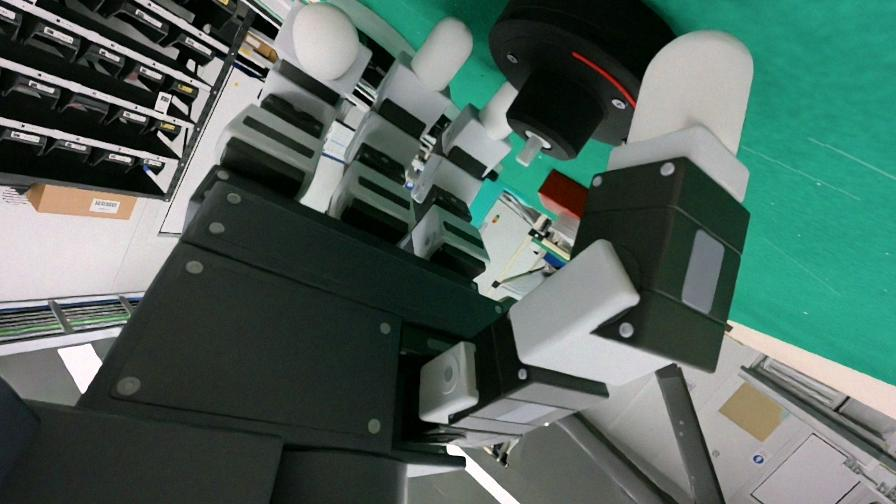

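Emit:
execute_actions --actions '[[[0,0,0,0,0,0,0,-0.754,-0.576,-0.696,0,-0.754,-0.576,-0.696,0,-0.754,-0.576,-0.696,-0.714,-0.678,-0.226,-0.168,0.4,-0.6,0.0002,0.0058,0.0034,0,0,0,0,-0.97,0.55,-0.233,0,-0.97,0.55,-0.233,0,-0.97,0.95,0.1,0.657,-0.678,-0.12,0.36,0.1,-0.8]],[[0,0,0,0,0,0,0,-0.754,-0.576,-0.696,0,-0.754,-0.576,-0.696,0,-0.754,-0.576,-0.696,-0.714,-0.678,-0.226,-0.168,0.4,-0.6,0.0,0.0,0.0,0,0,0,0,-0.97,0.61,-0.233,0,-0.97,0.61,-0.233,0,-0.97,0.95,0.1,0.657,-0.678,-0.06,0.35,0.1,-0.8]]]'

Scene clock: 756.57 s.
left_arm: end_effector_position=(+0.1565, +0.2448, +0.3026) hand_goal=(+0.000, -0.754, -0.576, -0.696, +0.000, -0.754, -0.576, -0.696, +0.000, -0.754, -0.576, -0.696, -0.714, -0.678, -0.226, -0.168) hand_measured=(-0.002, -0.756, -0.576, -0.696, -0.002, -0.756, -0.576, -0.696, -0.002, -0.756, -0.576, -0.696, -0.718, -0.678, -0.226, -0.168) hand_current_ma=(+0, -1, +0, +0, +0, -1, +0, +0, +0, -1, +0, +0, -1, +0, +0, +0) hand_state=(goal, goal, goal, goal, goal, goal, goal, goal, goal, goal, goal, goal, goal, goal, goal, goal) hand_current_limit=0.40 hand_speed=-0.60 end_effector_quat_wxyz=(+0.370, -0.400, +0.763, +0.348) | right_arm: end_effector_position=(+0.3928, -0.2190, +0.0259) hand_goal=(+0.000, -0.970, +0.610, -0.234, +0.000, -0.970, +0.610, -0.234, +0.000, -0.970, +0.950, +0.100, +0.656, -0.678, -0.060, +0.350) hand_measured=(-0.002, -0.954, +0.606, -0.236, +0.000, -0.952, +0.608, -0.236, -0.002, -0.956, +0.946, +0.096, +0.654, -0.678, -0.086, +0.346) hand_current_ma=(+0, +14, -1, +0, +0, +17, -1, -1, +0, +11, -2, -1, +0, +0, -42, -3) hand_state=(goal, goal, goal, goal, goal, goal, goal, goal, goal, goal, goal, goal, goal, goal, blocked, goal) hand_current_limit=0.10 hand_speed=-0.80 end_effector_quat_wxyz=(-0.447, +0.790, -0.360, +0.217)
Joint positions: left_arm=[0.365 0.663 0.707 -0.754 -0.736 -1.822] | right_arm=[-0.75 1.679 1.001 -0.677 -1.025 1.798]
Joint torques (N m): left_arm=[2.08 -0.62 12.52 1.59 -0.47 0.3] | right_arm=[0.09 -14.92 6.63 1.18 -1.09 -0.14]
Motor temperatures (°C): left_arm=[20 19 72 18 22 21] | right_arm=[18 30 54 19 25 20]
Heat: left arm: hottest elbow 72 °C; right arm: hottest elbow 54 °C.
Hand target: left_arm +0.1636, +0.2525, +0.3296; +0.390, -0.406, +0.749, +0.349 | right_arm +0.3945, -0.2218, +0.0199; -0.447, +0.789, -0.359, +0.219
Off the commanded pose: left_arm 0.029 m, 3 deg | right_arm 0.007 m, 0 deg.

Emit:
execute_actions --actions '[[[0,0,0,0,0,0,0,-0.754,-0.576,-0.696,0,-0.754,-0.576,-0.696,0,-0.754,-0.576,-0.696,-0.714,-0.678,-0.226,-0.168,0.4,-0.6,0.0,0.0,0.0,0,0,0,0,-0.95,0.64,-0.233,0,-0.95,0.64,-0.233,0,-0.97,0.95,0.1,0.657,-0.678,-0.06,0.35,0.1,-0.8]]]'

Scene clock: 760.67 s.
left_arm: end_effector_position=(+0.1565, +0.2448, +0.3026) hand_goal=(+0.000, -0.754, -0.576, -0.696, +0.000, -0.754, -0.576, -0.696, +0.000, -0.754, -0.576, -0.696, -0.714, -0.678, -0.226, -0.168) hand_measured=(-0.002, -0.756, -0.576, -0.696, -0.002, -0.756, -0.576, -0.696, -0.002, -0.756, -0.576, -0.696, -0.718, -0.678, -0.226, -0.168) hand_current_ma=(+0, -1, +0, +0, +0, -1, +0, +0, +0, -1, +0, +0, -1, +0, +0, +0) hand_state=(goal, goal, goal, goal, goal, goal, goal, goal, goal, goal, goal, goal, goal, goal, goal, goal) hand_current_limit=0.40 hand_speed=-0.60 end_effector_quat_wxyz=(+0.370, -0.400, +0.763, +0.348) | right_arm: end_effector_position=(+0.3928, -0.2190, +0.0259) hand_goal=(+0.000, -0.950, +0.640, -0.234, +0.000, -0.950, +0.640, -0.234, +0.000, -0.970, +0.950, +0.100, +0.656, -0.678, -0.060, +0.350) hand_measured=(-0.002, -0.952, +0.612, -0.238, +0.000, -0.944, +0.636, -0.236, -0.002, -0.956, +0.946, +0.096, +0.654, -0.678, -0.086, +0.346) hand_current_ma=(+0, -1, -29, -2, +0, +3, -1, -1, +0, +11, -2, -1, +0, +0, -42, -3) hand_state=(goal, goal, blocked, goal, goal, goal, goal, goal, goal, goal, goal, goal, goal, goal, blocked, goal) hand_current_limit=0.10 hand_speed=-0.80 end_effector_quat_wxyz=(-0.447, +0.790, -0.360, +0.217)
Joint positions: left_arm=[0.365 0.663 0.707 -0.754 -0.736 -1.822] | right_arm=[-0.75 1.679 1.001 -0.677 -1.025 1.798]
Joint torques (N m): left_arm=[2.08 -0.67 12.51 1.59 -0.47 0.31] | right_arm=[0.15 -14.97 6.63 1.21 -1.09 -0.14]
Motor temperatures (°C): left_arm=[20 19 72 18 22 21] | right_arm=[18 29 54 19 25 20]
Heat: left arm: hottest elbow 72 °C; right arm: hottest elbow 54 °C.
Hand target: left_arm +0.1636, +0.2525, +0.3296; +0.390, -0.406, +0.749, +0.349 | right_arm +0.3945, -0.2218, +0.0199; -0.447, +0.789, -0.359, +0.219
Off the commanded pose: left_arm 0.029 m, 3 deg | right_arm 0.007 m, 0 deg.

Emit:
execute_actions --actions '[[[0,0,0,0,0,0,0,-0.754,-0.576,-0.696,0,-0.754,-0.576,-0.696,0,-0.754,-0.576,-0.696,-0.714,-0.678,-0.226,-0.168,0.4,-0.6,0.0,0.0,0.0,0,0,0,0,-0.97,0.54,-0.233,0,-0.97,0.54,-0.233,0,-0.97,0.95,0.1,0.657,-0.678,-0.14,0.36,0.1,-0.8]],[[0,0,0,0,0,0,0,-0.754,-0.576,-0.696,0,-0.754,-0.576,-0.696,0,-0.754,-0.576,-0.696,-0.714,-0.678,-0.226,-0.168,0.4,-0.6,-0.02,-0.0058,-0.0034,0,0,0,0,-0.97,0.54,-0.233,0,-0.97,0.54,-0.233,0,-0.97,0.95,0.1,0.657,-0.678,-0.14,0.36,0.1,-0.8]],[[0,0,0,0,0,0,0,-0.754,-0.576,-0.696,0,-0.754,-0.576,-0.696,0,-0.754,-0.576,-0.696,-0.714,-0.678,-0.226,-0.168,0.4,-0.6,0.0,0.0058,0.0034,0,0,0,0,-0.97,0.54,-0.233,0,-0.97,0.54,-0.233,0,-0.97,0.95,0.1,0.657,-0.678,-0.14,0.36,0.1,-0.8]]]'

Scene clock: 768.47 s.
left_arm: end_effector_position=(+0.1565, +0.2448, +0.3026) hand_goal=(+0.000, -0.754, -0.576, -0.696, +0.000, -0.754, -0.576, -0.696, +0.000, -0.754, -0.576, -0.696, -0.714, -0.678, -0.226, -0.168) hand_measured=(-0.002, -0.756, -0.576, -0.696, -0.002, -0.756, -0.576, -0.696, -0.002, -0.756, -0.576, -0.696, -0.718, -0.678, -0.226, -0.168) hand_current_ma=(+0, -1, +0, +0, +0, -1, +0, +0, +0, -1, +0, +0, -1, +0, +0, +0) hand_state=(goal, goal, goal, goal, goal, goal, goal, goal, goal, goal, goal, goal, goal, goal, goal, goal) hand_current_limit=0.40 hand_speed=-0.60 end_effector_quat_wxyz=(+0.370, -0.400, +0.763, +0.348) | right_arm: end_effector_position=(+0.3907, -0.2159, +0.0238) hand_goal=(+0.000, -0.970, +0.540, -0.234, +0.000, -0.970, +0.540, -0.234, +0.000, -0.970, +0.950, +0.100, +0.656, -0.678, -0.140, +0.360) hand_measured=(+0.000, -0.962, +0.554, -0.224, +0.000, -0.952, +0.544, -0.232, -0.002, -0.956, +0.946, +0.096, +0.654, -0.678, -0.136, +0.358) hand_current_ma=(+0, +4, +9, +6, +0, +15, +1, +0, +0, +11, -2, -1, +0, +0, +2, -1) hand_state=(goal, goal, goal, goal, goal, goal, goal, goal, goal, goal, goal, goal, goal, goal, goal, goal) hand_current_limit=0.10 hand_speed=-0.80 end_effector_quat_wxyz=(-0.447, +0.790, -0.356, +0.222)
Joint positions: left_arm=[0.365 0.663 0.707 -0.754 -0.736 -1.822] | right_arm=[-0.75 1.67 0.98 -0.653 -1.031 1.798]
Joint torques (N m): left_arm=[2.02 -0.67 12.52 1.58 -0.47 0.31] | right_arm=[0.38 -16.15 5.45 0.92 -0.82 -0.09]
Motor temperatures (°C): left_arm=[20 19 73 18 22 21] | right_arm=[18 29 53 19 25 20]
Heat: left arm: hottest elbow 73 °C; right arm: hottest elbow 53 °C.
Hand target: left_arm +0.1636, +0.2525, +0.3296; +0.390, -0.406, +0.749, +0.349 | right_arm +0.3868, -0.2127, +0.0196; -0.447, +0.789, -0.359, +0.219
Off the commanded pose: left_arm 0.029 m, 3 deg | right_arm 0.007 m, 1 deg.

Emit:
execute_actions --actions '[[[0,0,0,0,0,0,0,-0.754,-0.576,-0.696,0,-0.754,-0.576,-0.696,0,-0.754,-0.576,-0.696,-0.714,-0.678,-0.226,-0.168,0.4,-0.6,-0.012,-0.0202,-0.0117,0,0,0,0,-0.97,0.54,-0.233,0,-0.97,0.54,-0.233,0,-0.97,0.95,0.1,0.657,-0.678,-0.14,0.36,0.1,-0.8]],[[0,0,0,0,0,0,0,-0.754,-0.576,-0.696,0,-0.754,-0.576,-0.696,0,-0.754,-0.576,-0.696,-0.714,-0.678,-0.226,-0.168,0.4,-0.6,0.0,0.0115,0.0067,0,0,0,0,-0.97,0.54,-0.233,0,-0.97,0.54,-0.233,0,-0.97,0.95,0.1,0.657,-0.678,-0.14,0.36,0.1,-0.8]]]'

Scene clock: 775.33 s.
left_arm: end_effector_position=(+0.1565, +0.2448, +0.3026) hand_goal=(+0.000, -0.754, -0.576, -0.696, +0.000, -0.754, -0.576, -0.696, +0.000, -0.754, -0.576, -0.696, -0.714, -0.678, -0.226, -0.168) hand_measured=(-0.002, -0.756, -0.576, -0.696, -0.002, -0.756, -0.576, -0.696, -0.002, -0.756, -0.576, -0.696, -0.718, -0.678, -0.226, -0.168) hand_current_ma=(+0, -1, +0, +0, +0, -1, +0, +0, +0, -1, +0, +0, -1, +0, +0, +0) hand_state=(goal, goal, goal, goal, goal, goal, goal, goal, goal, goal, goal, goal, goal, goal, goal, goal) hand_current_limit=0.40 hand_speed=-0.60 end_effector_quat_wxyz=(+0.370, -0.400, +0.763, +0.348) | right_arm: end_effector_position=(+0.3817, -0.2076, +0.0250) hand_goal=(+0.000, -0.970, +0.540, -0.234, +0.000, -0.970, +0.540, -0.234, +0.000, -0.970, +0.950, +0.100, +0.656, -0.678, -0.140, +0.360) hand_measured=(+0.000, -0.962, +0.542, -0.232, +0.000, -0.952, +0.542, -0.232, -0.002, -0.956, +0.946, +0.096, +0.654, -0.678, -0.136, +0.358) hand_current_ma=(+0, +4, +1, +1, +0, +15, +1, +0, +0, +11, -2, -1, +0, +0, +2, -1) hand_state=(goal, goal, goal, goal, goal, goal, goal, goal, goal, goal, goal, goal, goal, goal, goal, goal) hand_current_limit=0.10 hand_speed=-0.80 end_effector_quat_wxyz=(-0.449, +0.789, -0.359, +0.217)
Joint positions: left_arm=[0.365 0.663 0.707 -0.754 -0.736 -1.822] | right_arm=[-0.75 1.647 0.953 -0.661 -1.03 1.798]
Joint torques (N m): left_arm=[2.14 -0.73 12.52 1.59 -0.46 0.31] | right_arm=[0.5 -16.03 6.13 0.95 -0.82 -0.06]
Motor temperatures (°C): left_arm=[20 19 73 18 22 21] | right_arm=[18 29 52 19 24 20]
Heat: left arm: hottest elbow 73 °C; right arm: hottest elbow 52 °C.
Hand target: left_arm +0.1636, +0.2525, +0.3296; +0.390, -0.406, +0.749, +0.349 | right_arm +0.3821, -0.2071, +0.0255; -0.447, +0.789, -0.359, +0.219
Off the commanded pose: left_arm 0.029 m, 3 deg | right_arm 0.001 m, 0 deg.

Emit:
execute_actions --actions '[[[0,0,0,0,0,0,0,-0.754,-0.576,-0.696,0,-0.754,-0.576,-0.696,0,-0.754,-0.576,-0.696,-0.714,-0.678,-0.226,-0.168,0.4,-0.6,0.015,-0.0058,-0.0034,0,0,0,0,-0.97,0.54,-0.233,0,-0.97,0.54,-0.233,0,-0.97,0.95,0.1,0.657,-0.678,-0.14,0.36,0.1,-0.8]]]' --cameras '["cam_right_wrist"]'

Scene clock: 781.80 s.
left_arm: end_effector_position=(+0.1565, +0.2448, +0.3026) hand_goal=(+0.000, -0.754, -0.576, -0.696, +0.000, -0.754, -0.576, -0.696, +0.000, -0.754, -0.576, -0.696, -0.714, -0.678, -0.226, -0.168) hand_measured=(-0.002, -0.756, -0.576, -0.696, -0.002, -0.756, -0.576, -0.696, -0.002, -0.756, -0.576, -0.696, -0.718, -0.678, -0.226, -0.168) hand_current_ma=(+0, -1, +0, +0, +0, -1, +0, +0, +0, -1, +0, +0, -1, +0, +0, +0) hand_state=(goal, goal, goal, goal, goal, goal, goal, goal, goal, goal, goal, goal, goal, goal, goal, goal) hand_current_limit=0.40 hand_speed=-0.60 end_effector_quat_wxyz=(+0.370, -0.400, +0.763, +0.348) | right_arm: end_effector_position=(+0.3817, -0.2076, +0.0250) hand_goal=(+0.000, -0.970, +0.540, -0.234, +0.000, -0.970, +0.540, -0.234, +0.000, -0.970, +0.950, +0.100, +0.656, -0.678, -0.140, +0.360) hand_measured=(+0.000, -0.962, +0.542, -0.232, +0.000, -0.952, +0.542, -0.232, -0.002, -0.956, +0.946, +0.096, +0.654, -0.678, -0.136, +0.358) hand_current_ma=(+0, +4, +1, +1, +0, +15, +1, +0, +0, +11, -2, -1, +0, +0, +2, -1) hand_state=(goal, goal, goal, goal, goal, goal, goal, goal, goal, goal, goal, goal, goal, goal, goal, goal) hand_current_limit=0.10 hand_speed=-0.80 end_effector_quat_wxyz=(-0.449, +0.789, -0.359, +0.217)
Joint positions: left_arm=[0.365 0.663 0.707 -0.754 -0.736 -1.822] | right_arm=[-0.75 1.647 0.953 -0.661 -1.03 1.798]
Joint torques (N m): left_arm=[2.08 -0.62 12.51 1.59 -0.47 0.31] | right_arm=[0.32 -15.09 8.36 0.21 -0.84 -0.09]
Motor temperatures (°C): left_arm=[20 19 73 18 22 21] | right_arm=[18 30 51 19 24 20]
Heat: left arm: hottest elbow 73 °C; right arm: hottest elbow 51 °C.
Hand target: left_arm +0.1636, +0.2525, +0.3296; +0.390, -0.406, +0.749, +0.349 | right_arm +0.3878, -0.2139, +0.0297; -0.447, +0.789, -0.359, +0.219
Off the commanded pose: left_arm 0.029 m, 3 deg | right_arm 0.010 m, 0 deg.
Images, in order (width x height): cam_right_wrist 896x504.

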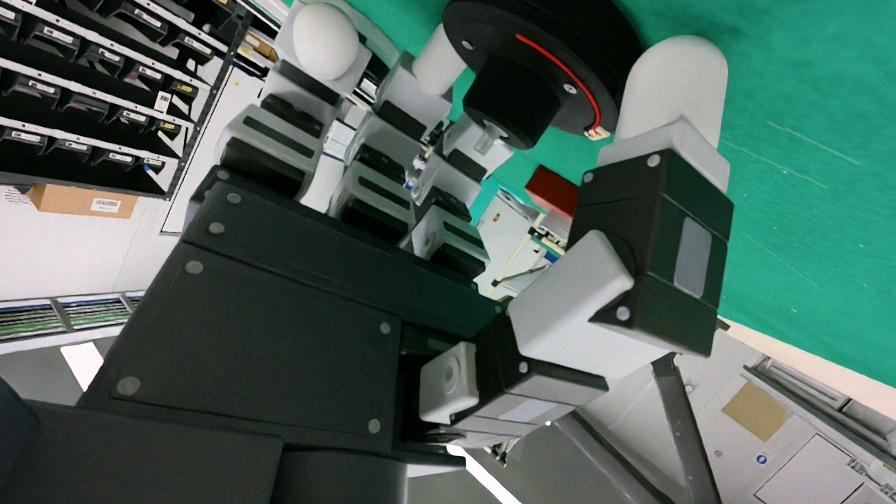

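Emit:
execute_actions --actions '[[[0,0,0,0,0,0,0,-0.754,-0.576,-0.696,0,-0.754,-0.576,-0.696,0,-0.754,-0.576,-0.696,-0.714,-0.678,-0.226,-0.168,0.4,-0.6,0.005,-0.0058,-0.0034,0,0,0,0,-0.97,0.62,-0.233,0,-0.97,0.62,-0.233,0,-0.97,0.95,0.1,0.657,-0.678,-0.10,0.35,0.1,-0.8]],[[0,0,0,0,0,0,0,-0.754,-0.576,-0.696,0,-0.754,-0.576,-0.696,0,-0.754,-0.576,-0.696,-0.714,-0.678,-0.226,-0.168,0.4,-0.6,0.0,0.0,0.0,0,0,0,0,-0.94,0.66,-0.233,0,-0.94,0.66,-0.233,0,-0.97,0.95,0.1,0.657,-0.678,-0.07,0.35,0.1,-0.8]]]'

Scene clock: 794.30 s.
left_arm: end_effector_position=(+0.1565, +0.2448, +0.3026) hand_goal=(+0.000, -0.754, -0.576, -0.696, +0.000, -0.754, -0.576, -0.696, +0.000, -0.754, -0.576, -0.696, -0.714, -0.678, -0.226, -0.168) hand_measured=(-0.002, -0.756, -0.576, -0.696, -0.002, -0.756, -0.576, -0.696, -0.002, -0.756, -0.576, -0.696, -0.718, -0.678, -0.226, -0.168) hand_current_ma=(+0, -1, +0, +0, +0, -1, +0, +0, +0, -1, +0, +0, -1, +0, +0, +0) hand_state=(goal, goal, goal, goal, goal, goal, goal, goal, goal, goal, goal, goal, goal, goal, goal, goal) hand_current_limit=0.40 hand_speed=-0.60 end_effector_quat_wxyz=(+0.370, -0.400, +0.763, +0.348) | right_arm: end_effector_position=(+0.3796, -0.2059, +0.0249) hand_goal=(+0.000, -0.940, +0.660, -0.234, +0.000, -0.940, +0.660, -0.234, +0.000, -0.970, +0.950, +0.100, +0.656, -0.678, -0.070, +0.350) hand_measured=(+0.000, -0.936, +0.656, -0.232, +0.000, -0.956, +0.624, -0.242, -0.002, -0.956, +0.946, +0.096, +0.654, -0.678, -0.078, +0.350) hand_current_ma=(+0, +2, -1, +1, +0, -15, -45, -4, +0, +11, -2, -1, +0, +0, -7, +0) hand_state=(goal, goal, goal, goal, goal, goal, blocked, goal, goal, goal, goal, goal, goal, goal, goal, goal) hand_current_limit=0.10 hand_speed=-0.80 end_effector_quat_wxyz=(-0.450, +0.788, -0.362, +0.212)
Joint positions: left_arm=[0.365 0.663 0.707 -0.754 -0.736 -1.822] | right_arm=[-0.75 1.647 0.953 -0.673 -1.03 1.798]
Joint torques (N m): left_arm=[2.02 -0.67 12.53 1.59 -0.46 0.3] | right_arm=[0.21 -15.03 9.21 0.1 -0.9 -0.09]
Motor temperatures (°C): left_arm=[20 19 73 18 22 21] | right_arm=[18 30 50 19 24 20]
Heat: left arm: hottest elbow 73 °C; right arm: hottest elbow 50 °C.
Hand target: left_arm +0.1636, +0.2525, +0.3296; +0.390, -0.406, +0.749, +0.349 | right_arm +0.3897, -0.2161, +0.0338; -0.447, +0.789, -0.359, +0.219
Off the commanded pose: left_arm 0.029 m, 3 deg | right_arm 0.017 m, 1 deg.

Emit:
execute_actions --actions '[[[0,0,0,0,0,0,0,-0.754,-0.576,-0.696,0,-0.754,-0.576,-0.696,0,-0.754,-0.576,-0.696,-0.714,-0.678,-0.226,-0.168,0.4,-0.6,0,-0.008,-0.005,0,0,0,0,-0.97,0.54,-0.233,0,-0.97,0.54,-0.233,0,-0.97,0.95,0.1,0.657,-0.678,-0.14,0.35,0.1,-0.8]],[[0,0,0,0,0,0,0,-0.754,-0.576,-0.696,0,-0.754,-0.576,-0.696,0,-0.754,-0.576,-0.696,-0.714,-0.678,-0.226,-0.168,0.4,-0.6,0.008,-0.008,-0.005,0,0,0,0,-0.97,0.54,-0.233,0,-0.97,0.54,-0.233,0,-0.97,0.95,0.1,0.657,-0.678,-0.14,0.35,0.1,-0.8]]]'

Scene clock: 800.27 s.
left_arm: end_effector_position=(+0.1565, +0.2448, +0.3026) hand_goal=(+0.000, -0.754, -0.576, -0.696, +0.000, -0.754, -0.576, -0.696, +0.000, -0.754, -0.576, -0.696, -0.714, -0.678, -0.226, -0.168) hand_measured=(-0.002, -0.756, -0.576, -0.696, -0.002, -0.756, -0.576, -0.696, -0.002, -0.756, -0.576, -0.696, -0.718, -0.678, -0.226, -0.168) hand_current_ma=(+0, -1, +0, +0, +0, -1, +0, +0, +0, -1, +0, +0, -1, +0, +0, +0) hand_state=(goal, goal, goal, goal, goal, goal, goal, goal, goal, goal, goal, goal, goal, goal, goal, goal) hand_current_limit=0.40 hand_speed=-0.60 end_effector_quat_wxyz=(+0.370, -0.400, +0.763, +0.348) | right_arm: end_effector_position=(+0.3807, -0.2068, +0.0317) hand_goal=(+0.000, -0.970, +0.540, -0.234, +0.000, -0.970, +0.540, -0.234, +0.000, -0.970, +0.950, +0.100, +0.656, -0.678, -0.140, +0.350) hand_measured=(+0.000, -0.952, +0.542, -0.232, +0.000, -0.960, +0.542, -0.234, -0.002, -0.956, +0.946, +0.096, +0.654, -0.678, -0.136, +0.350) hand_current_ma=(+0, +16, +1, +1, +0, +6, +1, +0, +0, +11, -2, -1, +0, +0, +2, +0) hand_state=(goal, goal, goal, goal, goal, goal, goal, goal, goal, goal, goal, goal, goal, goal, goal, goal) hand_current_limit=0.10 hand_speed=-0.80 end_effector_quat_wxyz=(-0.453, +0.787, -0.366, +0.205)
Joint positions: left_arm=[0.365 0.663 0.707 -0.754 -0.736 -1.822] | right_arm=[-0.75 1.647 0.976 -0.714 -1.03 1.798]
Joint torques (N m): left_arm=[2.02 -0.67 12.53 1.59 -0.47 0.31] | right_arm=[0.09 -16.03 9.46 0.17 -0.91 -0.12]
Motor temperatures (°C): left_arm=[20 19 73 18 22 21] | right_arm=[18 30 50 19 24 20]
Heat: left arm: hottest elbow 73 °C; right arm: hottest elbow 50 °C.
Hand target: left_arm +0.1636, +0.2525, +0.3296; +0.390, -0.406, +0.749, +0.349 | right_arm +0.3924, -0.2198, +0.0453; -0.447, +0.789, -0.359, +0.219
Off the commanded pose: left_arm 0.029 m, 3 deg | right_arm 0.022 m, 2 deg.

Emit:
execute_actions --actions '[[[0,0,0,0,0,0,0,-0.754,-0.576,-0.696,0,-0.754,-0.576,-0.696,0,-0.754,-0.576,-0.696,-0.714,-0.678,-0.226,-0.168,0.4,-0.6,0.013,0.006,0.0035,0,0,0,0,-0.97,0.54,-0.233,0,-0.97,0.54,-0.233,0,-0.97,0.95,0.1,0.657,-0.678,-0.14,0.35,0.1,-0.8]]]'

Scene clock: 808.97 s.
left_arm: end_effector_position=(+0.1565, +0.2448, +0.3026) hand_goal=(+0.000, -0.754, -0.576, -0.696, +0.000, -0.754, -0.576, -0.696, +0.000, -0.754, -0.576, -0.696, -0.714, -0.678, -0.226, -0.168) hand_measured=(-0.002, -0.756, -0.576, -0.696, -0.002, -0.756, -0.576, -0.696, -0.002, -0.756, -0.576, -0.696, -0.718, -0.678, -0.226, -0.168) hand_current_ma=(+0, -1, +0, +0, +0, -1, +0, +0, +0, -1, +0, +0, -1, +0, +0, +0) hand_state=(goal, goal, goal, goal, goal, goal, goal, goal, goal, goal, goal, goal, goal, goal, goal, goal) hand_current_limit=0.40 hand_speed=-0.60 end_effector_quat_wxyz=(+0.370, -0.400, +0.763, +0.348) | right_arm: end_effector_position=(+0.3872, -0.2129, +0.0360) hand_goal=(+0.000, -0.970, +0.540, -0.234, +0.000, -0.970, +0.540, -0.234, +0.000, -0.970, +0.950, +0.100, +0.656, -0.678, -0.140, +0.350) hand_measured=(+0.000, -0.952, +0.542, -0.232, +0.000, -0.960, +0.542, -0.234, -0.002, -0.956, +0.946, +0.096, +0.654, -0.678, -0.136, +0.350) hand_current_ma=(+0, +16, +1, +1, +0, +6, +1, +0, +0, +11, -2, -1, +0, +0, +2, +0) hand_state=(goal, goal, goal, goal, goal, goal, goal, goal, goal, goal, goal, goal, goal, goal, goal, goal) hand_current_limit=0.10 hand_speed=-0.80 end_effector_quat_wxyz=(-0.451, +0.788, -0.363, +0.211)
Joint positions: left_arm=[0.365 0.663 0.707 -0.754 -0.736 -1.822] | right_arm=[-0.75 1.651 0.996 -0.714 -1.03 1.798]
Joint torques (N m): left_arm=[2.08 -0.67 12.52 1.61 -0.47 0.31] | right_arm=[-0.15 -14.33 9.52 0.24 -0.92 -0.17]
Motor temperatures (°C): left_arm=[20 19 73 18 22 21] | right_arm=[18 30 51 19 24 20]
Heat: left arm: hottest elbow 73 °C; right arm: hottest elbow 51 °C.
Hand target: left_arm +0.1636, +0.2525, +0.3296; +0.390, -0.406, +0.749, +0.349 | right_arm +0.3974, -0.2257, +0.0413; -0.447, +0.789, -0.359, +0.219
Off the commanded pose: left_arm 0.029 m, 3 deg | right_arm 0.017 m, 1 deg.

Emit:
execute_actions --actions '[[[0,0,0,0,0,0,0,-0.754,-0.576,-0.696,0,-0.754,-0.576,-0.696,0,-0.754,-0.576,-0.696,-0.714,-0.678,-0.226,-0.168,0.4,-0.6,-0.008,0.0144,0.0084,0,0,0,0,-0.97,0.54,-0.233,0,-0.97,0.54,-0.233,0,-0.97,0.95,0.1,0.657,-0.678,-0.14,0.35,0.1,-0.8]]]'

Scene clock: 814.47 s.
left_arm: end_effector_position=(+0.1565, +0.2448, +0.3026) hand_goal=(+0.000, -0.754, -0.576, -0.696, +0.000, -0.754, -0.576, -0.696, +0.000, -0.754, -0.576, -0.696, -0.714, -0.678, -0.226, -0.168) hand_measured=(-0.002, -0.756, -0.576, -0.696, -0.002, -0.756, -0.576, -0.696, -0.002, -0.756, -0.576, -0.696, -0.718, -0.678, -0.226, -0.168) hand_current_ma=(+0, -1, +0, +0, +0, -1, +0, +0, +0, -1, +0, +0, -1, +0, +0, +0) hand_state=(goal, goal, goal, goal, goal, goal, goal, goal, goal, goal, goal, goal, goal, goal, goal, goal) hand_current_limit=0.40 hand_speed=-0.60 end_effector_quat_wxyz=(+0.370, -0.400, +0.763, +0.348) | right_arm: end_effector_position=(+0.3875, -0.2132, +0.0328) hand_goal=(+0.000, -0.970, +0.540, -0.234, +0.000, -0.970, +0.540, -0.234, +0.000, -0.970, +0.950, +0.100, +0.656, -0.678, -0.140, +0.350) hand_measured=(+0.000, -0.952, +0.542, -0.232, +0.000, -0.960, +0.542, -0.234, -0.002, -0.956, +0.946, +0.096, +0.654, -0.678, -0.136, +0.350) hand_current_ma=(+0, +16, +1, +1, +0, +6, +1, +0, +0, +11, -2, -1, +0, +0, +2, +0) hand_state=(goal, goal, goal, goal, goal, goal, goal, goal, goal, goal, goal, goal, goal, goal, goal, goal) hand_current_limit=0.10 hand_speed=-0.80 end_effector_quat_wxyz=(-0.451, +0.788, -0.363, +0.210)
Joint positions: left_arm=[0.365 0.663 0.707 -0.754 -0.736 -1.822] | right_arm=[-0.75 1.659 0.996 -0.709 -1.03 1.798]
Joint torques (N m): left_arm=[2.14 -0.67 12.52 1.58 -0.46 0.31] | right_arm=[-0.09 -14.68 7.86 1.17 -0.92 -0.15]
Motor temperatures (°C): left_arm=[20 19 73 18 22 21] | right_arm=[18 30 51 19 24 20]
Heat: left arm: hottest elbow 73 °C; right arm: hottest elbow 51 °C.
Hand target: left_arm +0.1636, +0.2525, +0.3296; +0.390, -0.406, +0.749, +0.349 | right_arm +0.3945, -0.2222, +0.0312; -0.447, +0.789, -0.359, +0.219
Off the commanded pose: left_arm 0.029 m, 3 deg | right_arm 0.012 m, 1 deg.

Emit:
execute_actions --actions '[[[0,0,0,0,0,0,0,-0.754,-0.576,-0.696,0,-0.754,-0.576,-0.696,0,-0.754,-0.576,-0.696,-0.714,-0.678,-0.226,-0.168,0.4,-0.6,-0.004,0.0101,0.0059,0,0,0,0,-0.97,0.54,-0.233,0,-0.97,0.54,-0.233,0,-0.97,0.95,0.1,0.657,-0.678,-0.14,0.35,0.1,-0.8]],[[0,0,0,0,0,0,0,-0.754,-0.576,-0.696,0,-0.754,-0.576,-0.696,0,-0.754,-0.576,-0.696,-0.714,-0.678,-0.226,-0.168,0.4,-0.6,0,0,0,0,0,0,0,-0.96,0.62,-0.233,0,-0.96,0.62,-0.233,0,-0.97,0.95,0.1,0.657,-0.678,-0.10,0.35,0.1,-0.8]]]'

Scene clock: 819.73 s.
left_arm: end_effector_position=(+0.1565, +0.2448, +0.3026) hand_goal=(+0.000, -0.754, -0.576, -0.696, +0.000, -0.754, -0.576, -0.696, +0.000, -0.754, -0.576, -0.696, -0.714, -0.678, -0.226, -0.168) hand_measured=(-0.002, -0.756, -0.576, -0.696, -0.002, -0.756, -0.576, -0.696, -0.002, -0.756, -0.576, -0.696, -0.718, -0.678, -0.226, -0.168) hand_current_ma=(+0, -1, +0, +0, +0, -1, +0, +0, +0, -1, +0, +0, -1, +0, +0, +0) hand_state=(goal, goal, goal, goal, goal, goal, goal, goal, goal, goal, goal, goal, goal, goal, goal, goal) hand_current_limit=0.40 hand_speed=-0.60 end_effector_quat_wxyz=(+0.370, -0.400, +0.763, +0.348) | right_arm: end_effector_position=(+0.3908, -0.2162, +0.0298) hand_goal=(+0.000, -0.960, +0.620, -0.234, +0.000, -0.960, +0.620, -0.234, +0.000, -0.970, +0.950, +0.100, +0.656, -0.678, -0.100, +0.350) hand_measured=(+0.000, -0.952, +0.616, -0.232, +0.000, -0.954, +0.618, -0.234, -0.002, -0.956, +0.946, +0.096, +0.654, -0.678, -0.102, +0.350) hand_current_ma=(+0, +4, -1, +1, +0, +2, -1, +0, +0, +11, -2, -1, +0, +0, +0, +0) hand_state=(goal, goal, goal, goal, goal, goal, goal, goal, goal, goal, goal, goal, goal, goal, goal, goal) hand_current_limit=0.10 hand_speed=-0.80 end_effector_quat_wxyz=(-0.449, +0.789, -0.360, +0.216)
Joint positions: left_arm=[0.365 0.663 0.707 -0.754 -0.736 -1.822] | right_arm=[-0.75 1.667 0.996 -0.687 -1.03 1.798]
Joint torques (N m): left_arm=[2.08 -0.62 12.52 1.58 -0.46 0.3] | right_arm=[-0.03 -14.62 6.86 1.17 -0.92 -0.14]
Motor temperatures (°C): left_arm=[20 19 73 18 22 21] | right_arm=[18 30 51 19 24 20]
Heat: left arm: hottest elbow 73 °C; right arm: hottest elbow 51 °C.
Hand target: left_arm +0.1636, +0.2525, +0.3296; +0.390, -0.406, +0.749, +0.349 | right_arm +0.3930, -0.2205, +0.0240; -0.447, +0.789, -0.359, +0.219
Off the commanded pose: left_arm 0.029 m, 3 deg | right_arm 0.008 m, 0 deg.

Emit:
execute_actions --actions '[[[0,0,0,0,0,0,0,-0.754,-0.576,-0.696,0,-0.754,-0.576,-0.696,0,-0.754,-0.576,-0.696,-0.714,-0.678,-0.226,-0.168,0.4,-0.6,-0.005,0.0043,0.0025,0,0,0,0,-0.95,0.65,-0.233,0,-0.95,0.65,-0.233,0,-0.97,0.95,0.1,0.657,-0.678,-0.06,0.35,0.1,-0.8]],[[0,0,0,0,0,0,0,-0.754,-0.576,-0.696,0,-0.754,-0.576,-0.696,0,-0.754,-0.576,-0.696,-0.714,-0.678,-0.226,-0.168,0.4,-0.6,0,0,0,0,0,0,0,-0.93,0.67,-0.233,0,-0.93,0.67,-0.233,0,-0.97,0.95,0.1,0.657,-0.678,-0.04,0.35,0.1,-0.8]]]'

Scene clock: 825.63 s.
left_arm: end_effector_position=(+0.1565, +0.2448, +0.3026) hand_goal=(+0.000, -0.754, -0.576, -0.696, +0.000, -0.754, -0.576, -0.696, +0.000, -0.754, -0.576, -0.696, -0.714, -0.678, -0.226, -0.168) hand_measured=(-0.002, -0.756, -0.576, -0.696, -0.002, -0.756, -0.576, -0.696, -0.002, -0.756, -0.576, -0.696, -0.718, -0.678, -0.226, -0.168) hand_current_ma=(+0, -1, +0, +0, +0, -1, +0, +0, +0, -1, +0, +0, -1, +0, +0, +0) hand_state=(goal, goal, goal, goal, goal, goal, goal, goal, goal, goal, goal, goal, goal, goal, goal, goal) hand_current_limit=0.40 hand_speed=-0.60 end_effector_quat_wxyz=(+0.370, -0.400, +0.763, +0.348) | right_arm: end_effector_position=(+0.3907, -0.2162, +0.0289) hand_goal=(+0.000, -0.930, +0.670, -0.234, +0.000, -0.930, +0.670, -0.234, +0.000, -0.970, +0.950, +0.100, +0.656, -0.678, -0.040, +0.350) hand_measured=(+0.000, -0.956, +0.640, -0.236, +0.000, -0.926, +0.666, -0.234, -0.002, -0.956, +0.946, +0.096, +0.654, -0.678, -0.090, +0.346) hand_current_ma=(+0, -30, -36, -1, +0, +2, -1, +0, +0, +11, -2, -1, +0, +0, -119, -3) hand_state=(goal, blocked, blocked, goal, goal, goal, goal, goal, goal, goal, goal, goal, goal, goal, blocked, goal) hand_current_limit=0.10 hand_speed=-0.80 end_effector_quat_wxyz=(-0.448, +0.789, -0.360, +0.217)
Joint positions: left_arm=[0.365 0.663 0.707 -0.754 -0.736 -1.822] | right_arm=[-0.75 1.667 0.993 -0.68 -1.029 1.799]
Joint torques (N m): left_arm=[2.08 -0.62 12.52 1.61 -0.47 0.31] | right_arm=[0.09 -14.62 6.23 1.35 -0.93 -0.13]
Motor temperatures (°C): left_arm=[20 19 73 18 22 21] | right_arm=[18 30 51 19 24 20]
Heat: left arm: hottest elbow 73 °C; right arm: hottest elbow 51 °C.
Hand target: left_arm +0.1636, +0.2525, +0.3296; +0.390, -0.406, +0.749, +0.349 | right_arm +0.3912, -0.2184, +0.0210; -0.447, +0.789, -0.359, +0.219
Off the commanded pose: left_arm 0.029 m, 3 deg | right_arm 0.008 m, 0 deg.

Emit:
execute_actions --actions '[[[0,0,0,0,0,0,0,-0.754,-0.576,-0.696,0,-0.754,-0.576,-0.696,0,-0.754,-0.576,-0.696,-0.714,-0.678,-0.226,-0.168,0.4,-0.6,0,0,0,0,0,0,0,-0.91,0.69,-0.233,0,-0.87,0.72,-0.233,0,-0.97,0.95,0.1,0.657,-0.678,0.0,0.346,0.15,-0.8]]]' --cameras '["cam_right_wrist"]'

Scene clock: 831.87 s.
left_arm: end_effector_position=(+0.1565, +0.2448, +0.3026) hand_goal=(+0.000, -0.754, -0.576, -0.696, +0.000, -0.754, -0.576, -0.696, +0.000, -0.754, -0.576, -0.696, -0.714, -0.678, -0.226, -0.168) hand_measured=(-0.002, -0.756, -0.576, -0.696, -0.002, -0.756, -0.576, -0.696, -0.002, -0.756, -0.576, -0.696, -0.718, -0.678, -0.226, -0.168) hand_current_ma=(+0, -1, +0, +0, +0, -1, +0, +0, +0, -1, +0, +0, -1, +0, +0, +0) hand_state=(goal, goal, goal, goal, goal, goal, goal, goal, goal, goal, goal, goal, goal, goal, goal, goal) hand_current_limit=0.40 hand_speed=-0.60 end_effector_quat_wxyz=(+0.370, -0.400, +0.763, +0.348) | right_arm: end_effector_position=(+0.3907, -0.2162, +0.0289) hand_goal=(+0.000, -0.910, +0.690, -0.234, +0.000, -0.870, +0.720, -0.234, +0.000, -0.970, +0.950, +0.100, +0.656, -0.678, +0.000, +0.346) hand_measured=(+0.000, -0.954, +0.642, -0.242, +0.000, -0.906, +0.686, -0.240, -0.002, -0.956, +0.946, +0.096, +0.654, -0.678, -0.084, +0.338) hand_current_ma=(+0, -71, -71, -4, +0, -53, -43, -3, +0, +11, -2, -1, +0, +0, -273, -6) hand_state=(goal, blocked, blocked, goal, goal, blocked, blocked, goal, goal, goal, goal, goal, goal, goal, blocked, goal) hand_current_limit=0.15 hand_speed=-0.80 end_effector_quat_wxyz=(-0.448, +0.789, -0.360, +0.217)
Joint positions: left_arm=[0.365 0.663 0.707 -0.754 -0.736 -1.822] | right_arm=[-0.75 1.667 0.993 -0.68 -1.029 1.799]
Joint torques (N m): left_arm=[2.08 -0.62 12.52 1.59 -0.47 0.31] | right_arm=[0.21 -14.74 6.23 1.36 -0.92 -0.15]
Motor temperatures (°C): left_arm=[20 19 73 18 22 21] | right_arm=[18 30 50 19 24 20]
Heat: left arm: hottest elbow 73 °C; right arm: hottest elbow 50 °C.
Hand target: left_arm +0.1636, +0.2525, +0.3296; +0.390, -0.406, +0.749, +0.349 | right_arm +0.3912, -0.2184, +0.0210; -0.447, +0.789, -0.359, +0.219
Off the commanded pose: left_arm 0.029 m, 3 deg | right_arm 0.008 m, 0 deg.
Images, in order (width x height): cam_right_wrist 896x504.

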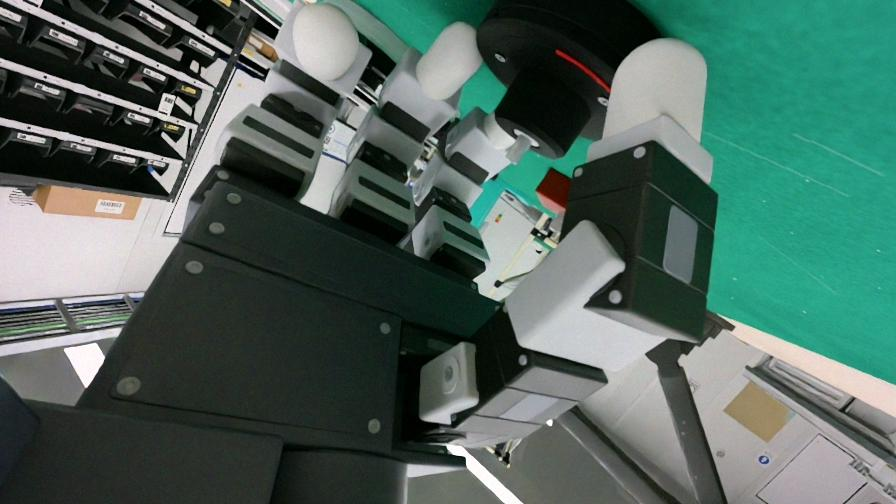

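Emit:
execute_actions --actions '[[[0,0,0,0,0,0,0,-0.754,-0.576,-0.696,0,-0.754,-0.576,-0.696,0,-0.754,-0.576,-0.696,-0.714,-0.678,-0.226,-0.168,0.4,-0.6,0,0,0,0,0,0,0,-0.89,0.71,-0.233,0,-0.84,0.75,-0.233,0,-0.97,0.95,0.1,0.657,-0.678,0.05,0.346,0.2,-0.8]],[[0,0,0,0,0,0,0,-0.754,-0.576,-0.696,0,-0.754,-0.576,-0.696,0,-0.754,-0.576,-0.696,-0.714,-0.678,-0.226,-0.168,0.4,-0.6,-0.0006,-0.0217,-0.0126,0,0,0,0,-0.89,0.71,-0.233,0,-0.84,0.75,-0.233,0,-0.97,0.95,0.1,0.657,-0.678,0.05,0.346,0.2,-0.8]]]' --cameras '["cam_right_wrist"]'

Scene clock: 840.07 s.
left_arm: end_effector_position=(+0.1565, +0.2448, +0.3026) hand_goal=(+0.000, -0.754, -0.576, -0.696, +0.000, -0.754, -0.576, -0.696, +0.000, -0.754, -0.576, -0.696, -0.714, -0.678, -0.226, -0.168) hand_measured=(-0.002, -0.756, -0.576, -0.696, -0.002, -0.756, -0.576, -0.696, -0.002, -0.756, -0.576, -0.696, -0.718, -0.678, -0.226, -0.168) hand_current_ma=(+0, -1, +0, +0, +0, -1, +0, +0, +0, -1, +0, +0, -1, +0, +0, +0) hand_state=(goal, goal, goal, goal, goal, goal, goal, goal, goal, goal, goal, goal, goal, goal, goal, goal) hand_current_limit=0.40 hand_speed=-0.60 end_effector_quat_wxyz=(+0.370, -0.400, +0.763, +0.348) | right_arm: end_effector_position=(+0.3906, -0.2157, +0.0296) hand_goal=(+0.000, -0.890, +0.710, -0.234, +0.000, -0.840, +0.750, -0.234, +0.000, -0.970, +0.950, +0.100, +0.656, -0.678, +0.050, +0.346) hand_measured=(+0.000, -0.950, +0.646, -0.246, +0.000, -0.902, +0.690, -0.246, -0.002, -0.956, +0.946, +0.096, +0.654, -0.678, -0.084, +0.332) hand_current_ma=(+0, -113, -115, -9, +0, -121, -104, -8, +0, +11, -2, -1, +0, +0, -330, -16) hand_state=(goal, blocked, blocked, goal, goal, blocked, blocked, goal, goal, goal, goal, goal, goal, goal, blocked, goal) hand_current_limit=0.20 hand_speed=-0.80 end_effector_quat_wxyz=(-0.449, +0.788, -0.360, +0.217)
Joint positions: left_arm=[0.365 0.663 0.707 -0.754 -0.736 -1.822] | right_arm=[-0.75 1.666 0.993 -0.682 -1.031 1.801]
Joint torques (N m): left_arm=[2.14 -0.73 12.53 1.59 -0.47 0.31] | right_arm=[0.21 -17.2 7.13 0.03 -0.85 -0.15]
Motor temperatures (°C): left_arm=[20 19 73 18 22 21] | right_arm=[18 31 50 19 24 20]
Heat: left arm: hottest elbow 73 °C; right arm: hottest elbow 50 °C.
Hand target: left_arm +0.1636, +0.2525, +0.3296; +0.390, -0.406, +0.749, +0.349 | right_arm +0.3907, -0.2178, +0.0360; -0.447, +0.789, -0.359, +0.219
Off the commanded pose: left_arm 0.029 m, 3 deg | right_arm 0.007 m, 0 deg.
Images, in order (width x height): cam_right_wrist 896x504.

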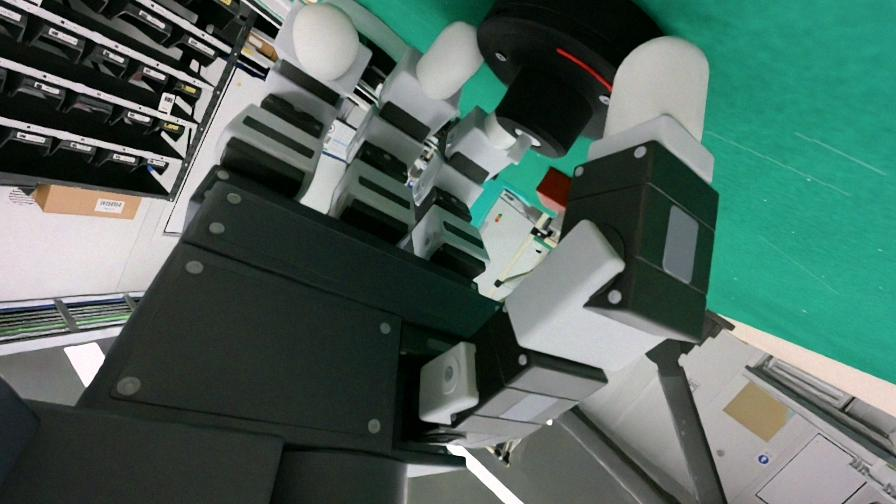

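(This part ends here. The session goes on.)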